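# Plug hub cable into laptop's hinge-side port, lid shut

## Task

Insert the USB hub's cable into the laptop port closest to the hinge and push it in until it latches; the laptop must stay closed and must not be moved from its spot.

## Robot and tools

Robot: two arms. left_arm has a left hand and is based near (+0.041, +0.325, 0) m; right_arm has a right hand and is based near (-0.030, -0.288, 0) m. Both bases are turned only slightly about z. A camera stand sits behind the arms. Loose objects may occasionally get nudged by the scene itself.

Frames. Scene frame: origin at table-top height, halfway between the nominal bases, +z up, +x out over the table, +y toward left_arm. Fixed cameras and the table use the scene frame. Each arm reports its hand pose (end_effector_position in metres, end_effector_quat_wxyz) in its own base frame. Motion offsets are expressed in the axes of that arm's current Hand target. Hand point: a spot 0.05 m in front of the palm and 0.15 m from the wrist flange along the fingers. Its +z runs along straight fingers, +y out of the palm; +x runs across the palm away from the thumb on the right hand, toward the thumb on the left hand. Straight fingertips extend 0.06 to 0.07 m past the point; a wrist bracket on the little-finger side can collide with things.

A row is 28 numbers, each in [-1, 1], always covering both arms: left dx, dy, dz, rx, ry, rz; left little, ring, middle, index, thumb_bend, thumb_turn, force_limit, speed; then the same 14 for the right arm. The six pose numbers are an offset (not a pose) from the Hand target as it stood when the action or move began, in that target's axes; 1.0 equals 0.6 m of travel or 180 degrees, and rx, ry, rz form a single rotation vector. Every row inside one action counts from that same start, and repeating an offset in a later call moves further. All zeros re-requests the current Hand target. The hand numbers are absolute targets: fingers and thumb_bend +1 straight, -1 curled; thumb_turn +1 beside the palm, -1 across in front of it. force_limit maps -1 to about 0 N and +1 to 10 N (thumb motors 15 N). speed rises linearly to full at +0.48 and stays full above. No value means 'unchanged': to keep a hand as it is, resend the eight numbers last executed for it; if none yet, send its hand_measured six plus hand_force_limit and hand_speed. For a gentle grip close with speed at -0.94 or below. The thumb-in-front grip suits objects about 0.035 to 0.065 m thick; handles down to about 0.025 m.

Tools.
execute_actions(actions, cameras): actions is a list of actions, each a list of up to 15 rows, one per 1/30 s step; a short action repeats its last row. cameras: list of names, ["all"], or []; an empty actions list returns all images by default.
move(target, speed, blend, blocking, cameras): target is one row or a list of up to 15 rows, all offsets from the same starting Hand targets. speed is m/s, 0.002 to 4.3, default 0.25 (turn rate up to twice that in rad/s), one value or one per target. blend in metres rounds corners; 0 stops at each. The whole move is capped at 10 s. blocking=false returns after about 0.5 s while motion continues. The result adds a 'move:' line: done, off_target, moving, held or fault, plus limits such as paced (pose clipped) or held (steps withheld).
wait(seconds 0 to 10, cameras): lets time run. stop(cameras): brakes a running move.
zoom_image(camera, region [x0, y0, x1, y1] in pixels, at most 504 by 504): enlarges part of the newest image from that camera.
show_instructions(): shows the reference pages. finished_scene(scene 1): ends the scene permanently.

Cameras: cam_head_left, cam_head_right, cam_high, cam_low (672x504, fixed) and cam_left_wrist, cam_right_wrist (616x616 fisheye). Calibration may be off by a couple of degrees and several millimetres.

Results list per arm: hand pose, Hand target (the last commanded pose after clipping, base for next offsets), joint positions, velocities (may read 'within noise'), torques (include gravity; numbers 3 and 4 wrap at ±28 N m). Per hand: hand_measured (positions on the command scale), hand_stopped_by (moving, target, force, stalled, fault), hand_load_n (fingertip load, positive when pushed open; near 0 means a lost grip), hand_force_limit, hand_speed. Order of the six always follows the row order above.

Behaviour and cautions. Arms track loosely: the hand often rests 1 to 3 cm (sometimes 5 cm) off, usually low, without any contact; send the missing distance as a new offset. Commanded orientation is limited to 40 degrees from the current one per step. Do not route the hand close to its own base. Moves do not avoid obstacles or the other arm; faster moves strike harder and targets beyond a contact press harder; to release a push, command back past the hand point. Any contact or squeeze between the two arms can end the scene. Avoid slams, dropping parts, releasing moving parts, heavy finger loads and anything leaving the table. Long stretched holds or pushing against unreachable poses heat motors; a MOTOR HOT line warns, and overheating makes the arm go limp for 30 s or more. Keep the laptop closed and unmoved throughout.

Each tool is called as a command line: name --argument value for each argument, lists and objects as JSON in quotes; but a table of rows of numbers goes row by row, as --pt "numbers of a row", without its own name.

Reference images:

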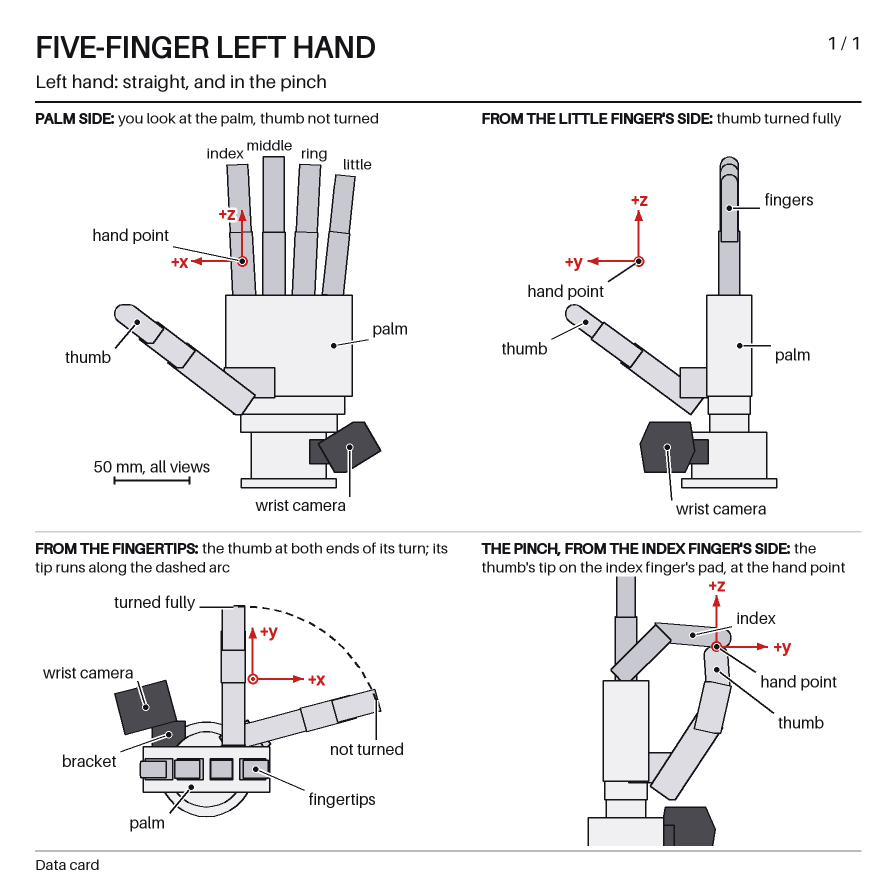

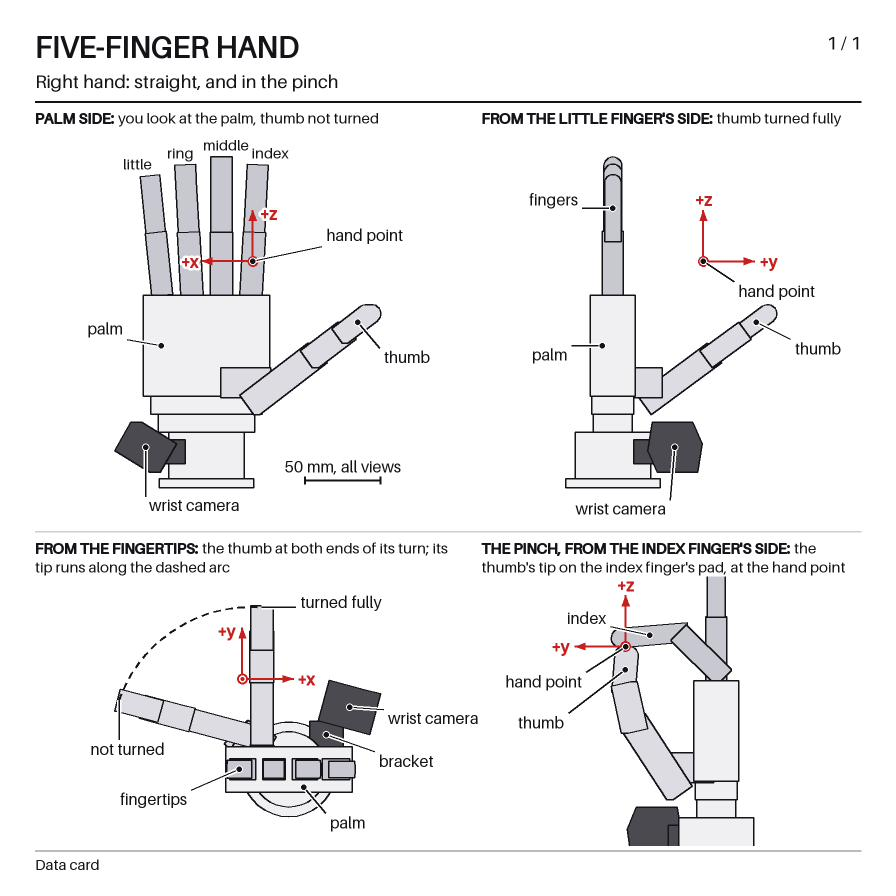

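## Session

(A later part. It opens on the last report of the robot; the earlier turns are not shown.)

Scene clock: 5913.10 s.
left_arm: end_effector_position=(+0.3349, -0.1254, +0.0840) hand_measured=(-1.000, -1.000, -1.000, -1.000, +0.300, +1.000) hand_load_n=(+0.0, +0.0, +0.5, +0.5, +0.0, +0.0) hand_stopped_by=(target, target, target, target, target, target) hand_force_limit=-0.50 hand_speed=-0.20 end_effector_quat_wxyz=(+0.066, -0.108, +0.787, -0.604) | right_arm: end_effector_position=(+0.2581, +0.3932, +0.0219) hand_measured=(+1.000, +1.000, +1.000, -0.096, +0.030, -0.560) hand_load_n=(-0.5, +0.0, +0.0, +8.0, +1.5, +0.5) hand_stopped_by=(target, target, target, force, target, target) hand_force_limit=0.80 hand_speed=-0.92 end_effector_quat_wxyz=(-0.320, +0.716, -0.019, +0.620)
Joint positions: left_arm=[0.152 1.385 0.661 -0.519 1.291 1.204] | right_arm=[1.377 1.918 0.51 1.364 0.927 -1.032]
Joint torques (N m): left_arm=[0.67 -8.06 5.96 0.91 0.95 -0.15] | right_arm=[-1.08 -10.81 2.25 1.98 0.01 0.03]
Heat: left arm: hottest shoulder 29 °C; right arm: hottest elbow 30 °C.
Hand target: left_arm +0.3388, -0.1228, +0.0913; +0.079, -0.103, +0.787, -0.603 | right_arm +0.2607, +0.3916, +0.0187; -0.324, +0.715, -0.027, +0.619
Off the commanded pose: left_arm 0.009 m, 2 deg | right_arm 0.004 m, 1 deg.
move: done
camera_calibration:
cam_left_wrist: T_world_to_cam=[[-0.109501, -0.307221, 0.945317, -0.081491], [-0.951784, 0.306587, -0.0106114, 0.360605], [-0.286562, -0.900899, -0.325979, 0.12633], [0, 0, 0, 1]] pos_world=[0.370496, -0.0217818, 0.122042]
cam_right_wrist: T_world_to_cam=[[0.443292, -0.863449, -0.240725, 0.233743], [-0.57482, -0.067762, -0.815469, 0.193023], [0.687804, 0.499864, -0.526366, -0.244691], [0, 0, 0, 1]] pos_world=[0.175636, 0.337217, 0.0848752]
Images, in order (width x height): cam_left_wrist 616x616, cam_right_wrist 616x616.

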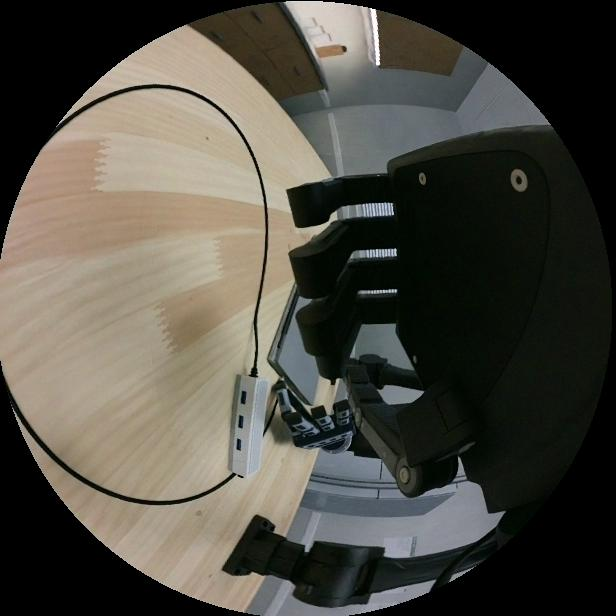

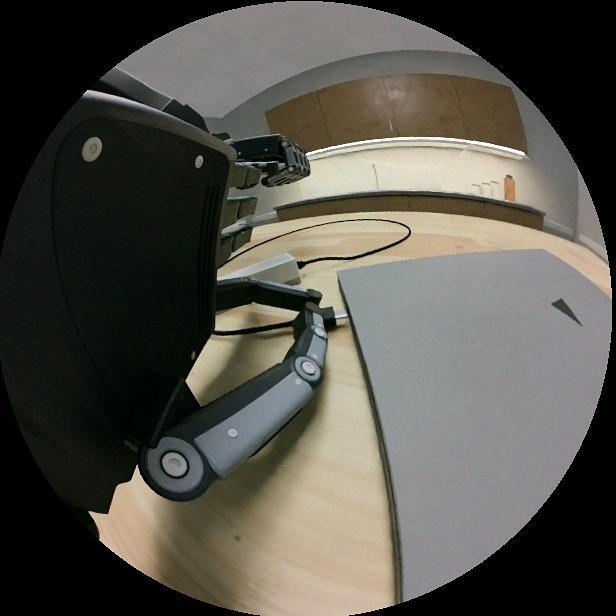

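move --target '[0,0,0,0,0,0,-1,-1,-1,-1,0.3,1,-0.5,-0.2,0.0004,0.0044,0,0,0,0.0045,1,1,1,-0.35,0.03,-0.56,0.8,-0.92]' --speed 0.02 --cameras '["cam_left_wrist","cam_right_wrist"]'

zoom_image --camera "cam_left_wrist" --region '[276, 370, 294, 388]'

zoom_image --camera "cam_right_wrist" --region '[325, 297, 361, 333]'

Scene clock: 5929.40 s.
left_arm: end_effector_position=(+0.3349, -0.1254, +0.0840) hand_measured=(-1.000, -1.000, -1.000, -1.000, +0.300, +1.000) hand_load_n=(+0.5, +0.0, +0.5, +0.0, +0.0, -0.5) hand_stopped_by=(target, target, target, target, target, target) hand_force_limit=-0.50 hand_speed=-0.20 end_effector_quat_wxyz=(+0.066, -0.108, +0.787, -0.604) | right_arm: end_effector_position=(+0.2589, +0.3914, +0.0210) hand_measured=(+1.000, +1.000, +1.000, -0.096, +0.030, -0.560) hand_load_n=(+0.0, +0.0, +0.0, +8.0, +1.5, +0.0) hand_stopped_by=(target, target, target, force, target, target) hand_force_limit=0.80 hand_speed=-0.92 end_effector_quat_wxyz=(-0.324, +0.716, -0.024, +0.618)
Joint positions: left_arm=[0.152 1.385 0.661 -0.519 1.291 1.204] | right_arm=[1.372 1.919 0.503 1.372 0.921 -1.019]
Joint torques (N m): left_arm=[0.73 -8.12 5.91 0.96 0.94 -0.14] | right_arm=[-1.2 -10.75 2.17 1.94 0.01 0]
Heat: left arm: hottest shoulder 29 °C; right arm: hottest elbow 30 °C.
Hand target: left_arm +0.3388, -0.1228, +0.0913; +0.079, -0.103, +0.787, -0.603 | right_arm +0.2616, +0.3894, +0.0177; -0.329, +0.714, -0.032, +0.617
Off the commanded pose: left_arm 0.009 m, 2 deg | right_arm 0.005 m, 1 deg.
move: done
camera_calibration:
cam_left_wrist: T_world_to_cam=[[-0.109501, -0.307221, 0.945317, -0.081491], [-0.951784, 0.306587, -0.0106114, 0.360605], [-0.286562, -0.900899, -0.325979, 0.12633], [0, 0, 0, 1]] pos_world=[0.370496, -0.0217818, 0.122042]
cam_right_wrist: T_world_to_cam=[[0.442157, -0.860022, -0.254674, 0.230792], [-0.579546, -0.0572296, -0.812928, 0.189728], [0.684561, 0.507037, -0.523727, -0.246793], [0, 0, 0, 1]] pos_world=[0.176854, 0.334478, 0.0837596]
Images, in order (width x height): cam_left_wrist 616x616, cam_right_wrist 616x616.

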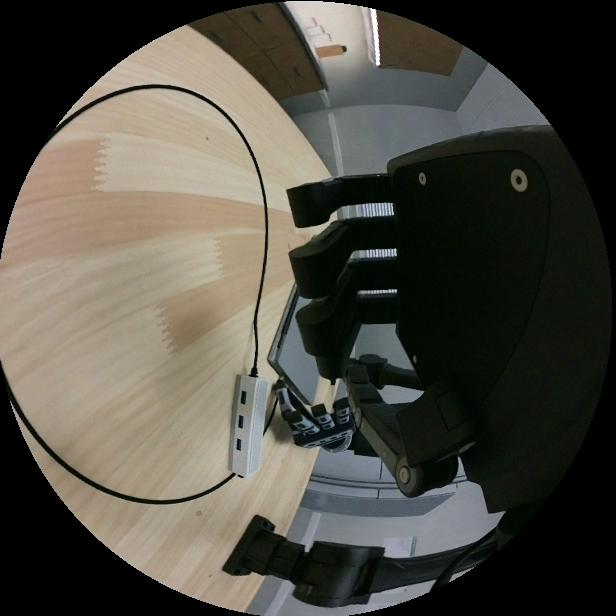

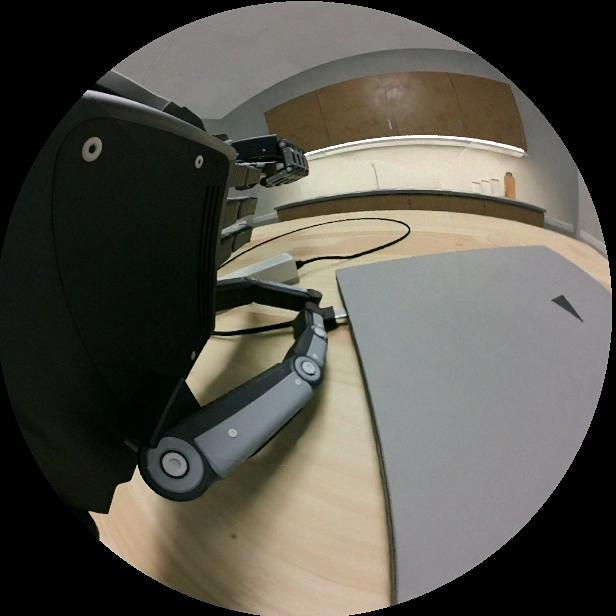

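Scaled by 28.000 from the camera's 616x616 image, which has a finer 880x880 frame.

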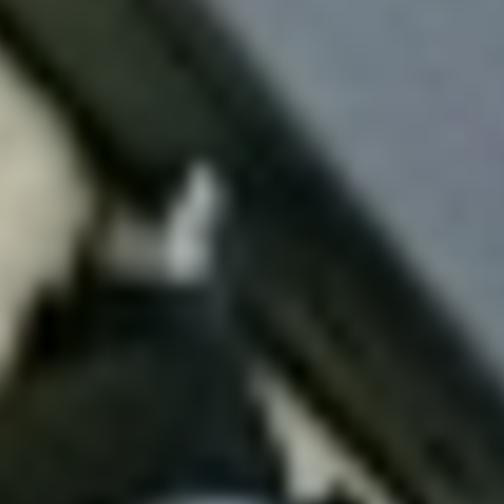

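Scaled by 14.000 from the camera's 616x616 image, which has a finer 880x880 frame.

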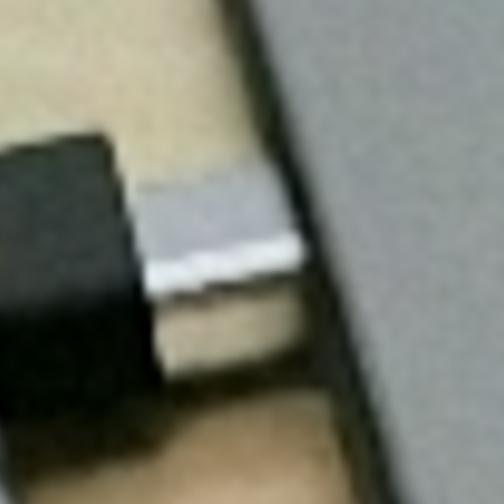

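move --target '[0,0,0,0,0,0,-1,-1,-1,-1,0.3,1,-0.5,-0.2,0.0024,0.0044,0,0,0,0,1,1,1,-0.35,0.03,-0.56,0.8,-0.92]' --speed 0.02 --cameras '["cam_left_wrist","cam_right_wrist"]'

zoom_image --camera "cam_left_wrist" --region '[276, 370, 294, 388]'

zoom_image --camera "cam_right_wrist" --region '[325, 297, 361, 333]'

Scene clock: 5937.13 s.
left_arm: end_effector_position=(+0.3349, -0.1254, +0.0840) hand_measured=(-1.000, -1.000, -1.000, -1.000, +0.300, +1.000) hand_load_n=(+0.0, +0.0, +0.0, +0.0, +0.0, -0.5) hand_stopped_by=(target, target, target, target, target, target) hand_force_limit=-0.50 hand_speed=-0.20 end_effector_quat_wxyz=(+0.066, -0.108, +0.787, -0.604) | right_arm: end_effector_position=(+0.2602, +0.3888, +0.0204) hand_measured=(+1.000, +1.000, +1.000, -0.096, +0.030, -0.560) hand_load_n=(-0.5, -0.5, +0.0, +8.0, +1.5, +0.5) hand_stopped_by=(target, target, target, force, target, target) hand_force_limit=0.80 hand_speed=-0.92 end_effector_quat_wxyz=(-0.325, +0.716, -0.025, +0.617)
Joint positions: left_arm=[0.152 1.385 0.661 -0.519 1.291 1.204] | right_arm=[1.366 1.919 0.497 1.378 0.916 -1.017]
Joint torques (N m): left_arm=[0.67 -8.06 5.96 0.99 0.94 -0.14] | right_arm=[-1.14 -10.7 2.14 1.89 0.01 0.01]
Heat: left arm: hottest shoulder 29 °C; right arm: hottest elbow 30 °C.
Hand target: left_arm +0.3388, -0.1228, +0.0913; +0.079, -0.103, +0.787, -0.603 | right_arm +0.2629, +0.3868, +0.0174; -0.329, +0.714, -0.032, +0.617
Off the commanded pose: left_arm 0.009 m, 2 deg | right_arm 0.004 m, 1 deg.
move: done
camera_calibration:
cam_left_wrist: T_world_to_cam=[[-0.109501, -0.307221, 0.945317, -0.081491], [-0.951784, 0.306587, -0.0106114, 0.360605], [-0.286562, -0.900899, -0.325979, 0.12633], [0, 0, 0, 1]] pos_world=[0.370496, -0.0217818, 0.122042]
cam_right_wrist: T_world_to_cam=[[0.4418, -0.859699, -0.25638, 0.227878], [-0.580461, -0.0560376, -0.812358, 0.189625], [0.684016, 0.507719, -0.523779, -0.246872], [0, 0, 0, 1]] pos_world=[0.178257, 0.331874, 0.0831601]
Images, in order (width x height): cam_left_wrist 616x616, cam_right_wrist 616x616.

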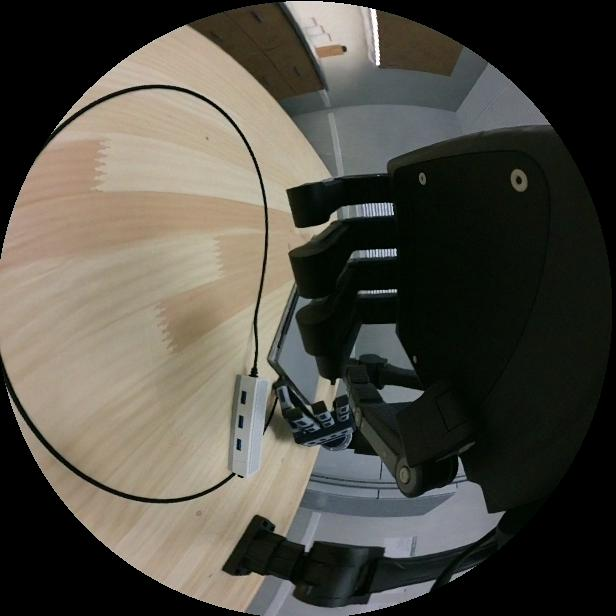

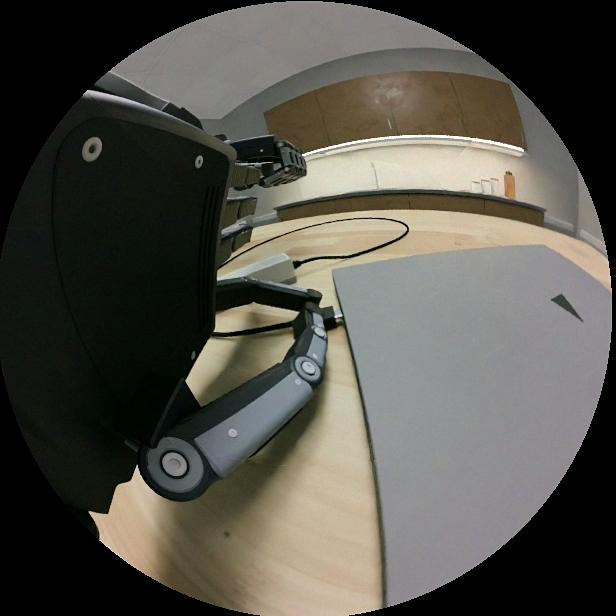

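Scaled by 28.000 from the camera's 616x616 image, which has a finer 880x880 frame.

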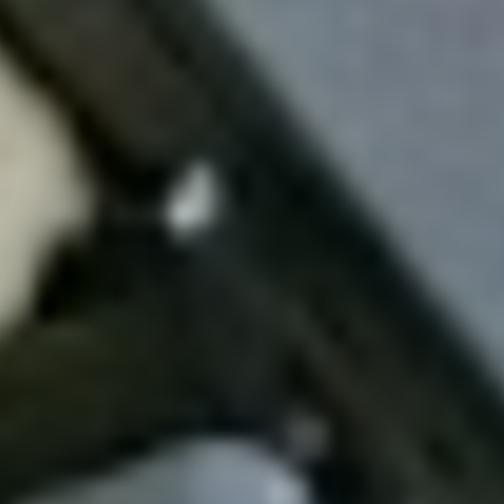

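Scaled by 14.000 from the camera's 616x616 image, which has a finer 880x880 frame.

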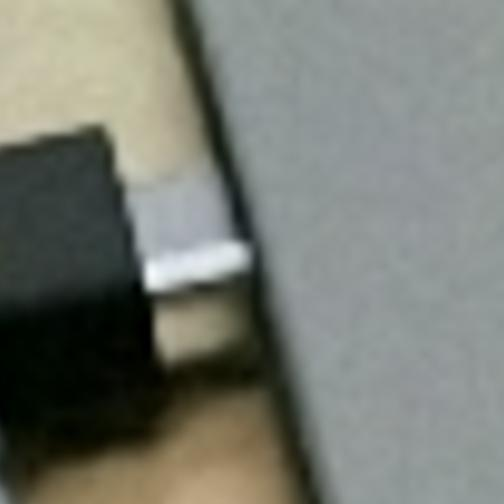

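move --target '[0,0,0,0,0,0,-1,-1,-1,-1,0.3,1,-0.5,-0.2,0.0036,0.0066,0,0,0,0,1,1,1,-0.35,0.03,-0.56,0.8,-0.92]' --speed 0.03 --cameras '["cam_left_wrist","cam_right_wrist"]'

zoom_image --camera "cam_right_wrist" --region '[325, 297, 361, 333]'

Scene clock: 5941.97 s.
left_arm: end_effector_position=(+0.3349, -0.1254, +0.0840) hand_measured=(-1.000, -1.000, -1.000, -1.000, +0.300, +1.000) hand_load_n=(+0.0, +0.0, +0.5, +0.0, +0.0, +0.0) hand_stopped_by=(target, target, target, target, target, target) hand_force_limit=-0.50 hand_speed=-0.20 end_effector_quat_wxyz=(+0.066, -0.108, +0.787, -0.604) | right_arm: end_effector_position=(+0.2605, +0.3880, +0.0205) hand_measured=(+1.000, +1.000, +1.000, -0.096, +0.030, -0.560) hand_load_n=(+0.0, +0.0, +0.0, +8.0, +1.0, +0.0) hand_stopped_by=(target, target, target, force, target, target) hand_force_limit=0.80 hand_speed=-0.92 end_effector_quat_wxyz=(-0.329, +0.715, -0.024, +0.616)
Joint positions: left_arm=[0.152 1.385 0.661 -0.519 1.291 1.204] | right_arm=[1.362 1.919 0.491 1.389 0.904 -1.015]
Joint torques (N m): left_arm=[0.79 -8 5.91 0.99 0.94 -0.15] | right_arm=[-1.49 -10.75 1.83 1.68 0.15 0]
Heat: left arm: hottest shoulder 29 °C; right arm: hottest elbow 30 °C.
Hand target: left_arm +0.3388, -0.1228, +0.0913; +0.079, -0.103, +0.787, -0.603 | right_arm +0.2649, +0.3827, +0.0173; -0.329, +0.714, -0.033, +0.617
Off the commanded pose: left_arm 0.009 m, 2 deg | right_arm 0.008 m, 1 deg.
move: done
camera_calibration:
cam_left_wrist: T_world_to_cam=[[-0.109501, -0.307221, 0.945317, -0.081491], [-0.951784, 0.306587, -0.0106114, 0.360605], [-0.286562, -0.900899, -0.325979, 0.12633], [0, 0, 0, 1]] pos_world=[0.370496, -0.0217818, 0.122042]
cam_right_wrist: T_world_to_cam=[[0.448437, -0.854644, -0.261704, 0.223451], [-0.580576, -0.0558991, -0.812285, 0.189795], [0.679585, 0.516197, -0.521253, -0.248825], [0, 0, 0, 1]] pos_world=[0.179084, 0.330023, 0.0829447]
Images, in order (width x height): cam_left_wrist 616x616, cam_right_wrist 616x616.

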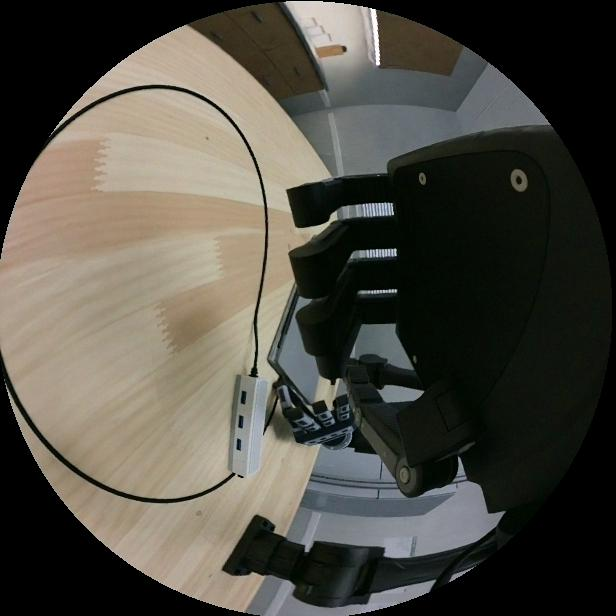

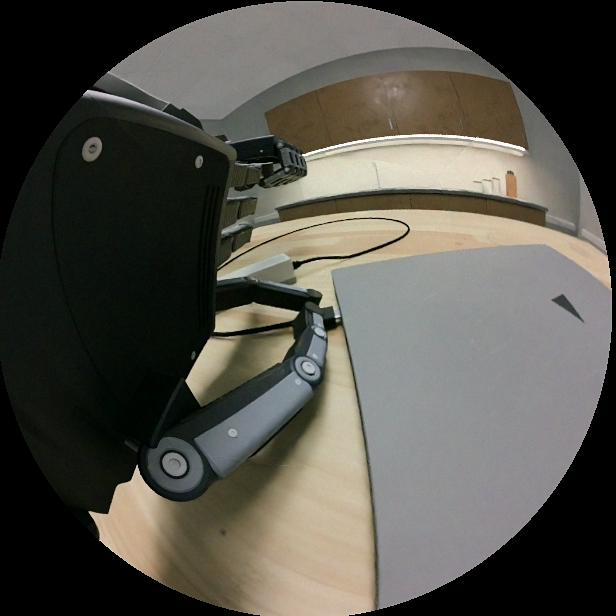

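Scaled by 14.000 from the camera's 616x616 image, which has a finer 880x880 frame.

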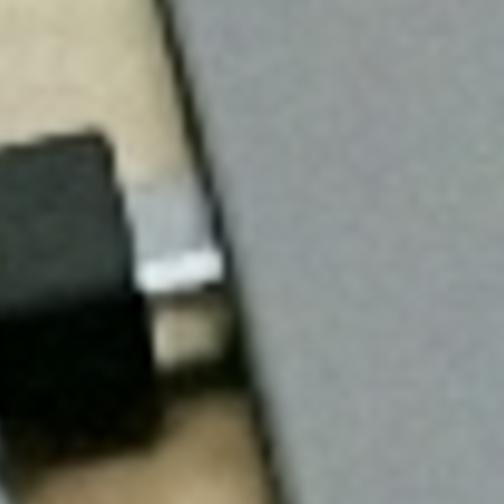

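move --target '[0,0,0,0,0,0,-1,-1,-1,-1,0.3,1,-0.5,-0.2,0.0032,0.0058,0,0,0,0,1,1,1,-0.35,0.03,-0.56,0.8,-0.92]' --speed 0.03 --cameras '["cam_left_wrist","cam_right_wrist"]'

zoom_image --camera "cam_right_wrist" --region '[325, 297, 361, 333]'

Scene clock: 5949.07 s.
left_arm: end_effector_position=(+0.3349, -0.1254, +0.0840) hand_measured=(-1.000, -1.000, -1.000, -1.000, +0.300, +1.000) hand_load_n=(+0.0, +0.0, +0.5, +0.0, +0.0, -0.5) hand_stopped_by=(target, target, target, target, target, target) hand_force_limit=-0.50 hand_speed=-0.20 end_effector_quat_wxyz=(+0.066, -0.108, +0.787, -0.604) | right_arm: end_effector_position=(+0.2608, +0.3875, +0.0205) hand_measured=(+1.000, +1.000, +1.000, -0.096, +0.030, -0.560) hand_load_n=(+0.0, +0.0, +0.0, +8.5, +1.0, +0.5) hand_stopped_by=(target, target, target, force, target, target) hand_force_limit=0.80 hand_speed=-0.92 end_effector_quat_wxyz=(-0.334, +0.715, -0.024, +0.614)
Joint positions: left_arm=[0.152 1.385 0.661 -0.519 1.291 1.204] | right_arm=[1.359 1.919 0.485 1.398 0.893 -1.011]
Joint torques (N m): left_arm=[0.67 -8 5.94 0.96 0.93 -0.15] | right_arm=[-1.96 -10.81 1.46 1.84 0.28 -0.06]
Heat: left arm: hottest shoulder 29 °C; right arm: hottest elbow 30 °C.
Hand target: left_arm +0.3388, -0.1228, +0.0913; +0.079, -0.103, +0.787, -0.603 | right_arm +0.2667, +0.3790, +0.0171; -0.329, +0.714, -0.032, +0.617
Off the commanded pose: left_arm 0.009 m, 2 deg | right_arm 0.011 m, 1 deg.
move: off_target (right_arm)
camera_calibration:
cam_left_wrist: T_world_to_cam=[[-0.109501, -0.307221, 0.945317, -0.081491], [-0.951784, 0.306587, -0.0106114, 0.360605], [-0.286562, -0.900899, -0.325979, 0.12633], [0, 0, 0, 1]] pos_world=[0.370496, -0.0217818, 0.122042]
cam_right_wrist: T_world_to_cam=[[0.454509, -0.849417, -0.268165, 0.219468], [-0.581268, -0.0547161, -0.81187, 0.189657], [0.674944, 0.524878, -0.518608, -0.250867], [0, 0, 0, 1]] pos_world=[0.179812, 0.328471, 0.0827286]
Images, in order (width x height): cam_left_wrist 616x616, cam_right_wrist 616x616.

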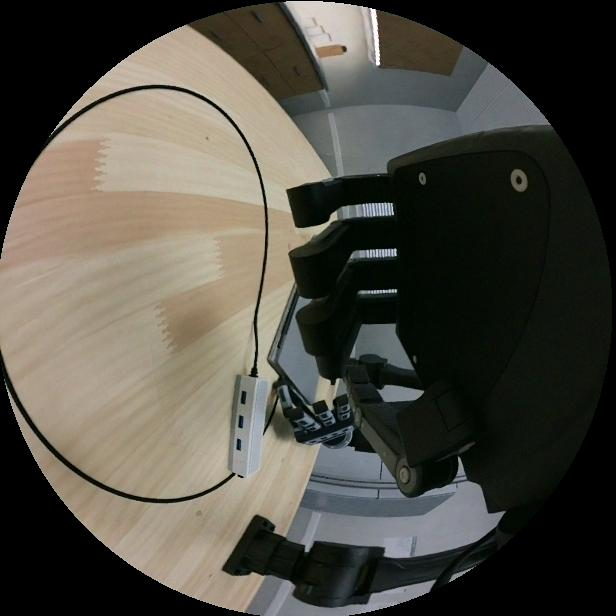

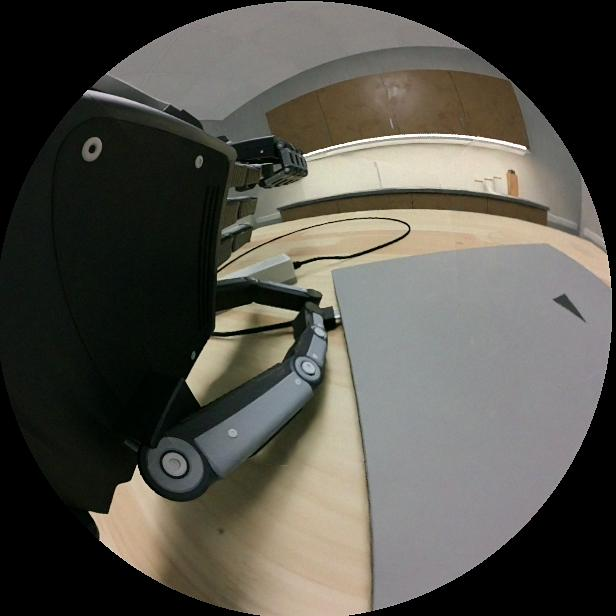

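Scaled by 14.000 from the camera's 616x616 image, which has a finer 880x880 frame.

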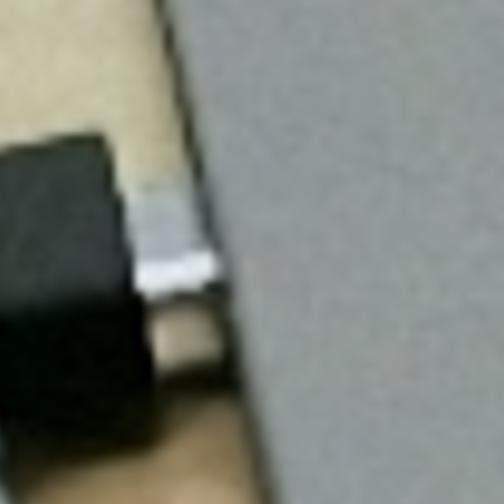

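move --target '[0,0,0,0,0,0,-1,-1,-1,-1,0.3,1,-0.5,-0.2,0.0064,0.0117,0,0,0,0,1,1,1,-0.35,0.03,-0.56,0.8,-0.92]' --speed 0.03 --cameras '["cam_left_wrist","cam_right_wrist"]'

zoom_image --camera "cam_right_wrist" --region '[325, 297, 361, 333]'

Scene clock: 5958.63 s.
left_arm: end_effector_position=(+0.3349, -0.1254, +0.0840) hand_measured=(-1.000, -1.000, -1.000, -1.000, +0.300, +1.000) hand_load_n=(+0.0, +0.0, +0.0, +0.0, +0.0, -0.5) hand_stopped_by=(target, target, target, target, target, target) hand_force_limit=-0.50 hand_speed=-0.20 end_effector_quat_wxyz=(+0.066, -0.108, +0.787, -0.604) | right_arm: end_effector_position=(+0.2611, +0.3866, +0.0208) hand_measured=(+1.000, +1.000, +1.000, -0.096, +0.030, -0.560) hand_load_n=(+0.0, +0.0, +0.0, +9.0, +0.0, +0.5) hand_stopped_by=(target, target, target, force, target, target) hand_force_limit=0.80 hand_speed=-0.92 end_effector_quat_wxyz=(-0.344, +0.713, -0.023, +0.610)
Joint positions: left_arm=[0.152 1.385 0.661 -0.519 1.291 1.204] | right_arm=[1.352 1.919 0.474 1.416 0.871 -1.003]
Joint torques (N m): left_arm=[0.85 -8.29 5.91 0.98 0.93 -0.14] | right_arm=[-2.2 -10.81 0.94 1.81 0.55 -0.11]
Heat: left arm: hottest shoulder 29 °C; right arm: hottest elbow 30 °C.
Hand target: left_arm +0.3388, -0.1228, +0.0913; +0.079, -0.103, +0.787, -0.603 | right_arm +0.2701, +0.3717, +0.0168; -0.329, +0.714, -0.032, +0.617
Off the commanded pose: left_arm 0.009 m, 2 deg | right_arm 0.018 m, 2 deg.
move: off_target (right_arm)
camera_calibration:
cam_left_wrist: T_world_to_cam=[[-0.109501, -0.307221, 0.945317, -0.081491], [-0.951784, 0.306587, -0.0106114, 0.360605], [-0.286562, -0.900899, -0.325979, 0.12633], [0, 0, 0, 1]] pos_world=[0.370496, -0.0217818, 0.122042]
cam_right_wrist: T_world_to_cam=[[0.466463, -0.838505, -0.28164, 0.211555], [-0.582753, -0.0517862, -0.810998, 0.189311], [0.665441, 0.542427, -0.512798, -0.254915], [0, 0, 0, 1]] pos_world=[0.18127, 0.325467, 0.0823932]
Images, in order (width x height): cam_left_wrist 616x616, cam_right_wrist 616x616.

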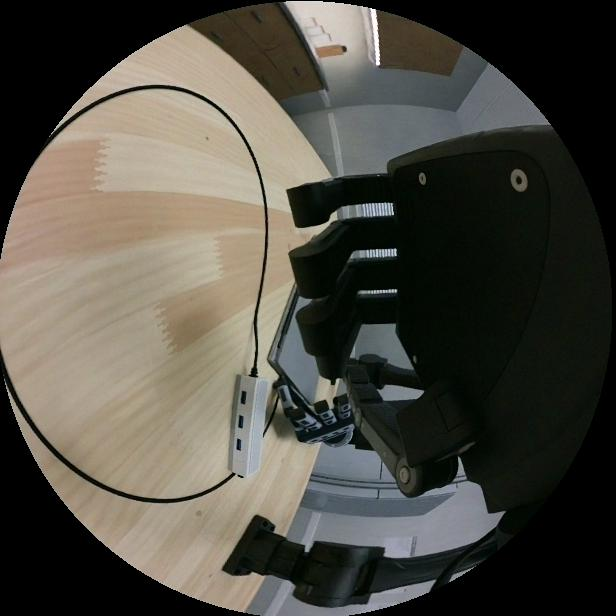

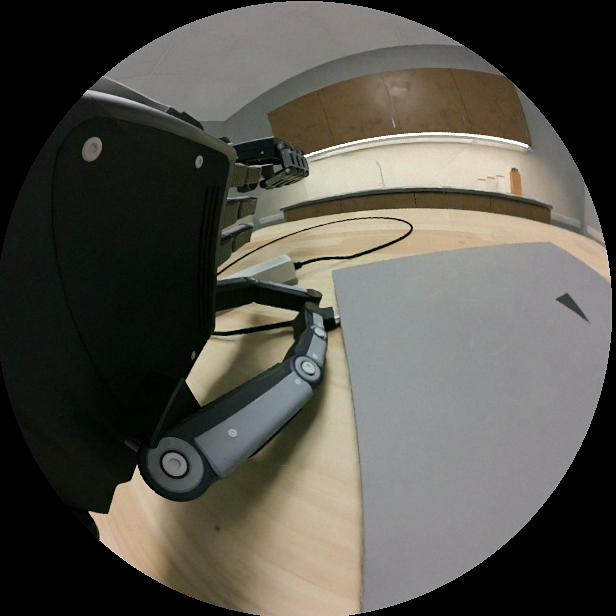

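Scaled by 14.000 from the camera's 616x616 image, which has a finer 880x880 frame.

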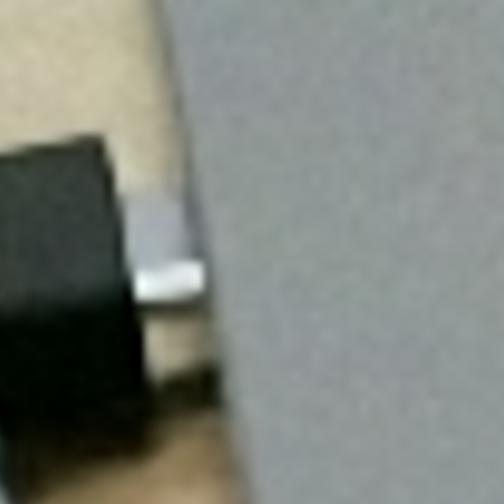

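move --target '[0,0,0,0,0,0,-1,-1,-1,-1,0.3,1,-0.5,-0.2,0,0,0,-0.0147,0.0079,-0.0079,1,1,1,-0.35,0.03,-0.56,0.8,-0.92]' --speed 0.03 --cameras '["cam_left_wrist","cam_right_wrist"]'

zoom_image --camera "cam_right_wrist" --region '[325, 297, 361, 333]'

Scene clock: 5966.57 s.
left_arm: end_effector_position=(+0.3349, -0.1254, +0.0840) hand_measured=(-1.000, -1.000, -1.000, -1.000, +0.300, +1.000) hand_load_n=(+0.0, +0.0, +0.0, +0.0, +0.0, +0.0) hand_stopped_by=(target, target, target, target, target, target) hand_force_limit=-0.50 hand_speed=-0.20 end_effector_quat_wxyz=(+0.066, -0.108, +0.787, -0.604) | right_arm: end_effector_position=(+0.2621, +0.3863, +0.0219) hand_measured=(+1.000, +1.000, +1.000, -0.096, +0.030, -0.560) hand_load_n=(+0.0, +0.0, +0.0, +9.5, +0.0, +1.0) hand_stopped_by=(target, target, target, force, target, target) hand_force_limit=0.80 hand_speed=-0.92 end_effector_quat_wxyz=(-0.336, +0.711, -0.043, +0.617)
Joint positions: left_arm=[0.152 1.385 0.661 -0.519 1.291 1.204] | right_arm=[1.36 1.922 0.491 1.409 0.922 -0.994]
Joint torques (N m): left_arm=[0.79 -8 5.93 0.98 0.94 -0.14] | right_arm=[-1.79 -10.99 1.94 0.9 1.11 -0.37]
Heat: left arm: hottest shoulder 29 °C; right arm: hottest elbow 30 °C.
Hand target: left_arm +0.3388, -0.1228, +0.0913; +0.079, -0.103, +0.787, -0.603 | right_arm +0.2701, +0.3718, +0.0169; -0.304, +0.714, -0.042, +0.629
Off the commanded pose: left_arm 0.009 m, 2 deg | right_arm 0.017 m, 4 deg.
move: off_target (right_arm)
camera_calibration:
cam_left_wrist: T_world_to_cam=[[-0.109501, -0.307221, 0.945317, -0.081491], [-0.951784, 0.306587, -0.0106114, 0.360605], [-0.286562, -0.900899, -0.325979, 0.12633], [0, 0, 0, 1]] pos_world=[0.370496, -0.0217818, 0.122042]
cam_right_wrist: T_world_to_cam=[[0.429822, -0.853729, -0.293937, 0.226905], [-0.585218, -0.0155047, -0.810728, 0.177275], [0.687584, 0.520486, -0.506282, -0.252358], [0, 0, 0, 1]] pos_world=[0.179733, 0.327812, 0.0826534]
Images, in order (width x height): cam_left_wrist 616x616, cam_right_wrist 616x616.

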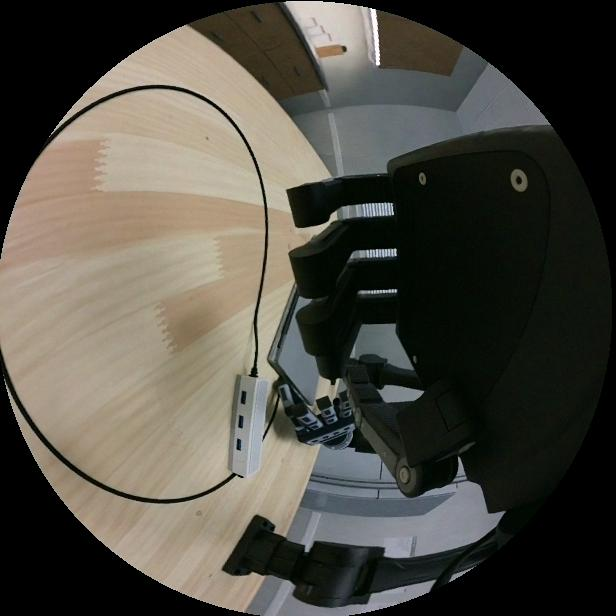

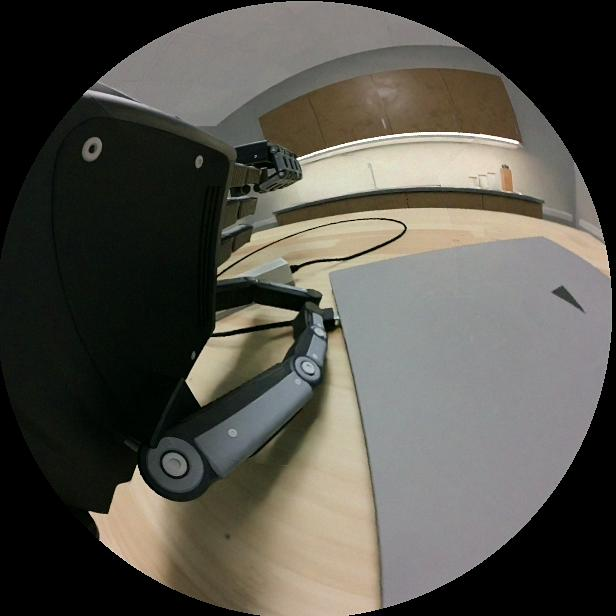

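Scaled by 14.000 from the camera's 616x616 image, which has a finer 880x880 frame.

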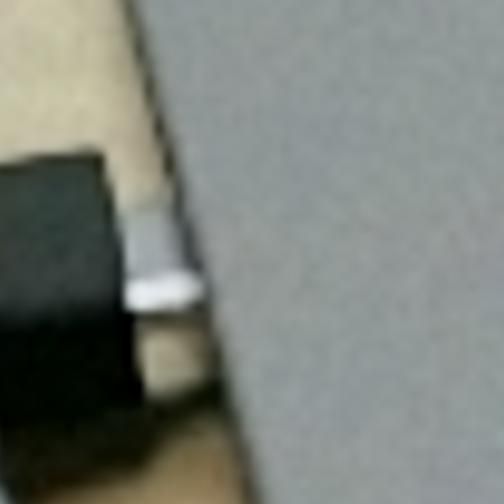

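move --target '[0,0,0,0,0,0,-1,-1,-1,-1,0.3,1,-0.5,-0.2,0.0021,0.0140,0.0012,-0.0049,0.0027,-0.0199,1,1,1,-0.35,0.03,-0.56,0.8,-0.92]' --speed 0.03 --cameras '["cam_left_wrist","cam_right_wrist"]'

zoom_image --camera "cam_right_wrist" --region '[305, 297, 345, 337]'

Scene clock: 5986.40 s.
left_arm: end_effector_position=(+0.3349, -0.1254, +0.0840) hand_measured=(-1.000, -1.000, -1.000, -1.000, +0.300, +1.000) hand_load_n=(+0.0, +0.0, +0.0, +0.0, +0.0, -0.5) hand_stopped_by=(target, target, target, target, target, target) hand_force_limit=-0.50 hand_speed=-0.20 end_effector_quat_wxyz=(+0.066, -0.108, +0.787, -0.604) | right_arm: end_effector_position=(+0.2625, +0.3865, +0.0215) hand_measured=(+1.000, +1.000, +1.000, -0.096, +0.030, -0.560) hand_load_n=(+0.0, +0.0, +0.0, +8.5, -1.0, +1.0) hand_stopped_by=(target, target, target, force, target, target) hand_force_limit=0.80 hand_speed=-0.92 end_effector_quat_wxyz=(-0.322, +0.711, -0.031, +0.624)
Joint positions: left_arm=[0.152 1.385 0.661 -0.519 1.291 1.204] | right_arm=[1.364 1.931 0.5 1.408 0.931 -1.033]
Joint torques (N m): left_arm=[0.73 -8.12 5.94 0.95 0.94 -0.14] | right_arm=[-2.43 -10.17 1.36 1.28 1.29 -0.5]
Heat: left arm: hottest shoulder 29 °C; right arm: hottest elbow 30 °C.
Hand target: left_arm +0.3388, -0.1228, +0.0913; +0.079, -0.103, +0.787, -0.603 | right_arm +0.2737, +0.3648, +0.0140; -0.279, +0.715, -0.026, +0.641
Off the commanded pose: left_arm 0.009 m, 2 deg | right_arm 0.026 m, 5 deg.
move: off_target (right_arm)
camera_calibration:
cam_left_wrist: T_world_to_cam=[[-0.109501, -0.307221, 0.945317, -0.081491], [-0.951784, 0.306587, -0.0106114, 0.360605], [-0.286562, -0.900899, -0.325979, 0.12633], [0, 0, 0, 1]] pos_world=[0.370496, -0.0217818, 0.122042]
cam_right_wrist: T_world_to_cam=[[0.430539, -0.86536, -0.256493, 0.230302], [-0.57198, -0.0417629, -0.819203, 0.184104], [0.698194, 0.499408, -0.512949, -0.247387], [0, 0, 0, 1]] pos_world=[0.178874, 0.33053, 0.082992]
Images, in order (width x height): cam_left_wrist 616x616, cam_right_wrist 616x616.

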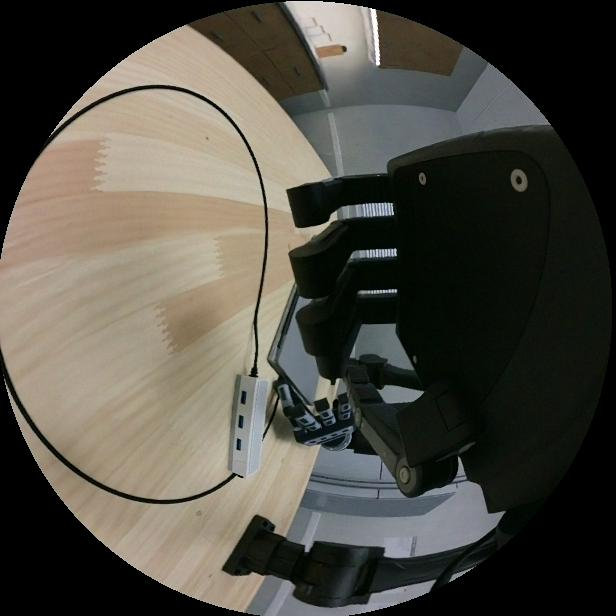

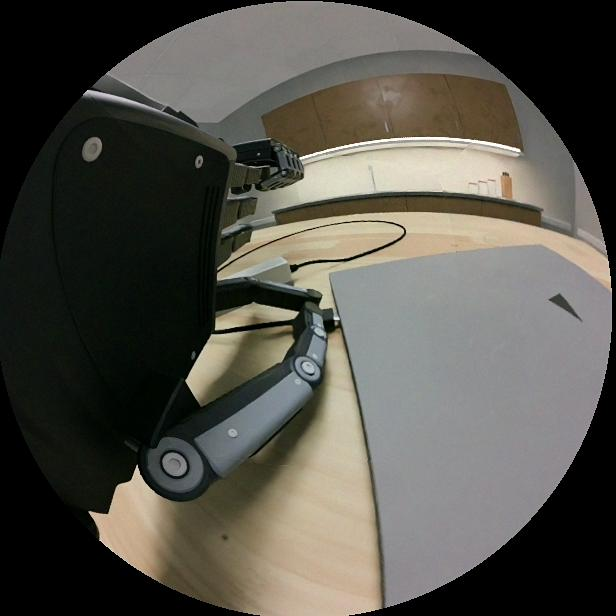

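Scaled by 12.600 from the camera's 616x616 image, which has a finer 880x880 frame.

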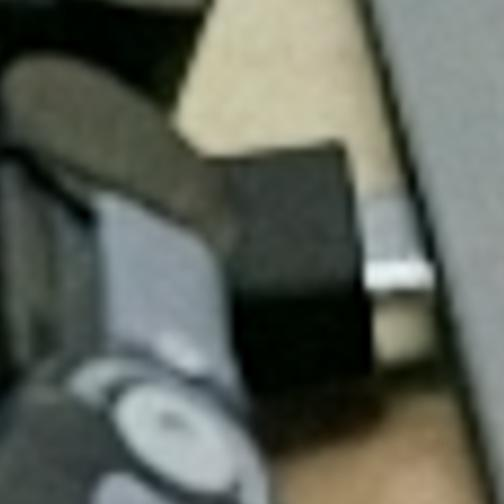

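zoom_image --camera "cam_left_wrist" --region '[260, 340, 300, 380]'

zoom_image --camera "cam_left_wrist" --region '[278, 370, 298, 390]'

Scaled by 12.600 from the camera's 616x616 image, which has a finer 880x880 frame.

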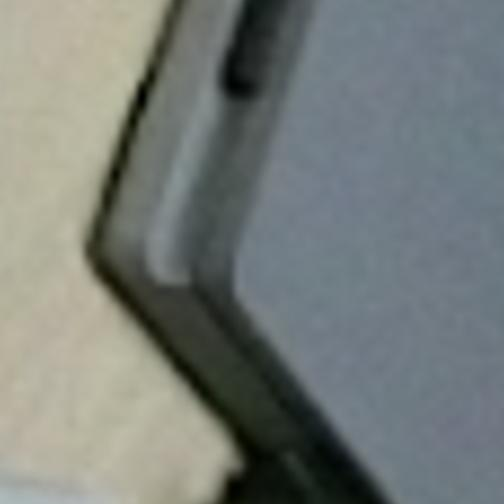

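Scaled by 25.200 from the camera's 616x616 image, which has a finer 880x880 frame.

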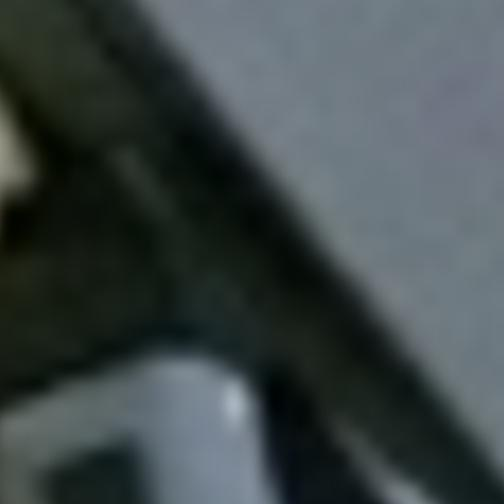

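zoom_image --camera "cam_left_wrist" --region '[276, 368, 290, 382]'

Scaled by 36.000 from the camera's 616x616 image, which has a finer 880x880 frame.

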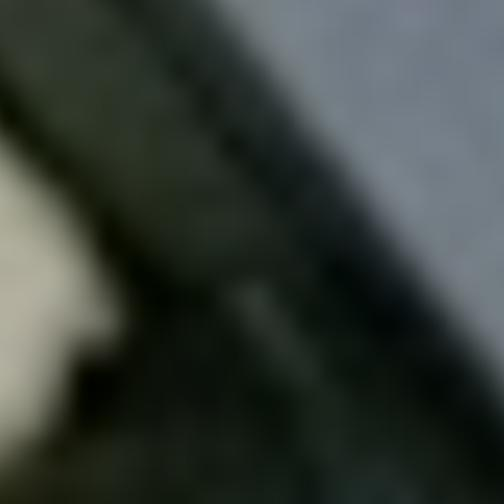

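move --target '[0,0,0,0,0,0,-1,-1,-1,-1,0.3,1,-0.5,-0.2,-0.0161,-0.0181,-0.0021,0.0100,-0.0048,0.0097,1,1,1,-0.35,0.03,-0.56,0.8,-0.92]' --speed 0.03 --cameras '["cam_left_wrist","cam_right_wrist"]'

zoom_image --camera "cam_right_wrist" --region '[315, 297, 351, 333]'

Scene clock: 6041.63 s.
left_arm: end_effector_position=(+0.3349, -0.1254, +0.0840) hand_measured=(-1.000, -1.000, -1.000, -1.000, +0.300, +1.000) hand_load_n=(+0.0, +0.5, +0.0, +0.5, +0.0, -0.5) hand_stopped_by=(target, target, target, target, target, target) hand_force_limit=-0.50 hand_speed=-0.20 end_effector_quat_wxyz=(+0.066, -0.108, +0.787, -0.604) | right_arm: end_effector_position=(+0.2622, +0.3872, +0.0189) hand_measured=(+1.000, +1.000, +1.000, -0.096, +0.030, -0.560) hand_load_n=(+0.0, +0.0, +0.0, +7.5, -1.0, +0.5) hand_stopped_by=(target, target, target, force, target, target) hand_force_limit=0.80 hand_speed=-0.92 end_effector_quat_wxyz=(-0.323, +0.711, -0.031, +0.624)
Joint positions: left_arm=[0.152 1.385 0.661 -0.519 1.291 1.204] | right_arm=[1.365 1.943 0.503 1.418 0.931 -1.033]
Joint torques (N m): left_arm=[0.62 -7.94 5.96 0.99 0.94 -0.14] | right_arm=[-1.38 -9.93 2.02 1.37 0.57 -0.32]
Heat: left arm: hottest shoulder 29 °C; right arm: hottest elbow 30 °C.
Hand target: left_arm +0.3388, -0.1228, +0.0913; +0.079, -0.103, +0.787, -0.603 | right_arm +0.2673, +0.3772, +0.0099; -0.300, +0.715, -0.025, +0.631
Off the commanded pose: left_arm 0.009 m, 2 deg | right_arm 0.014 m, 3 deg.
move: off_target (right_arm)
camera_calibration:
cam_left_wrist: T_world_to_cam=[[-0.109501, -0.307221, 0.945317, -0.081491], [-0.951784, 0.306587, -0.0106114, 0.360605], [-0.286562, -0.900899, -0.325979, 0.12633], [0, 0, 0, 1]] pos_world=[0.370496, -0.0217818, 0.122042]
cam_right_wrist: T_world_to_cam=[[0.431302, -0.864836, -0.256978, 0.22998], [-0.571607, -0.0415676, -0.819474, 0.181633], [0.698028, 0.500331, -0.512275, -0.249193], [0, 0, 0, 1]] pos_world=[0.178575, 0.331124, 0.0802878]
Images, in order (width x height): cam_left_wrist 616x616, cam_right_wrist 616x616.

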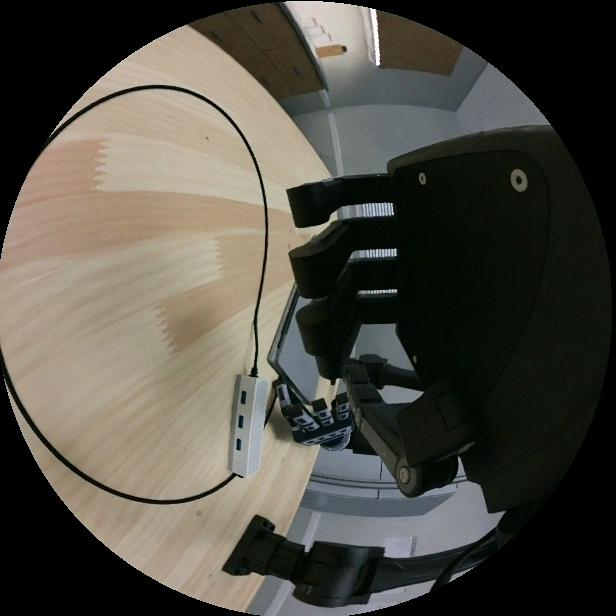

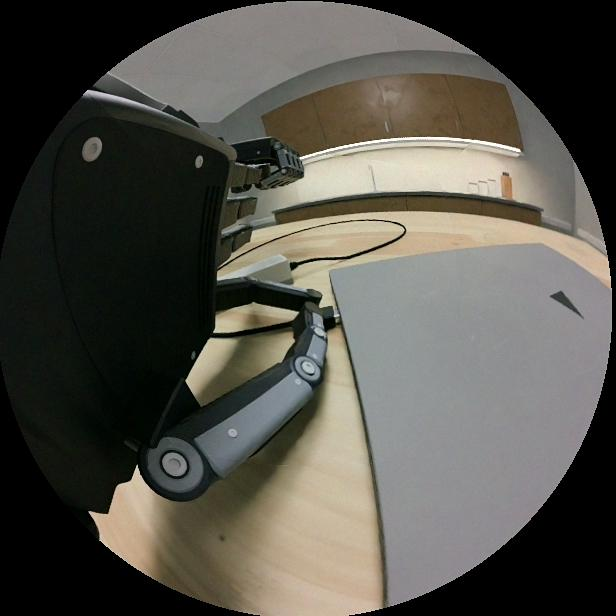

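Scaled by 14.000 from the camera's 616x616 image, which has a finer 880x880 frame.

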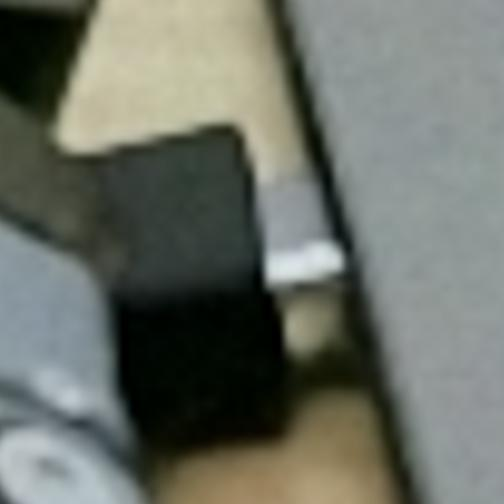

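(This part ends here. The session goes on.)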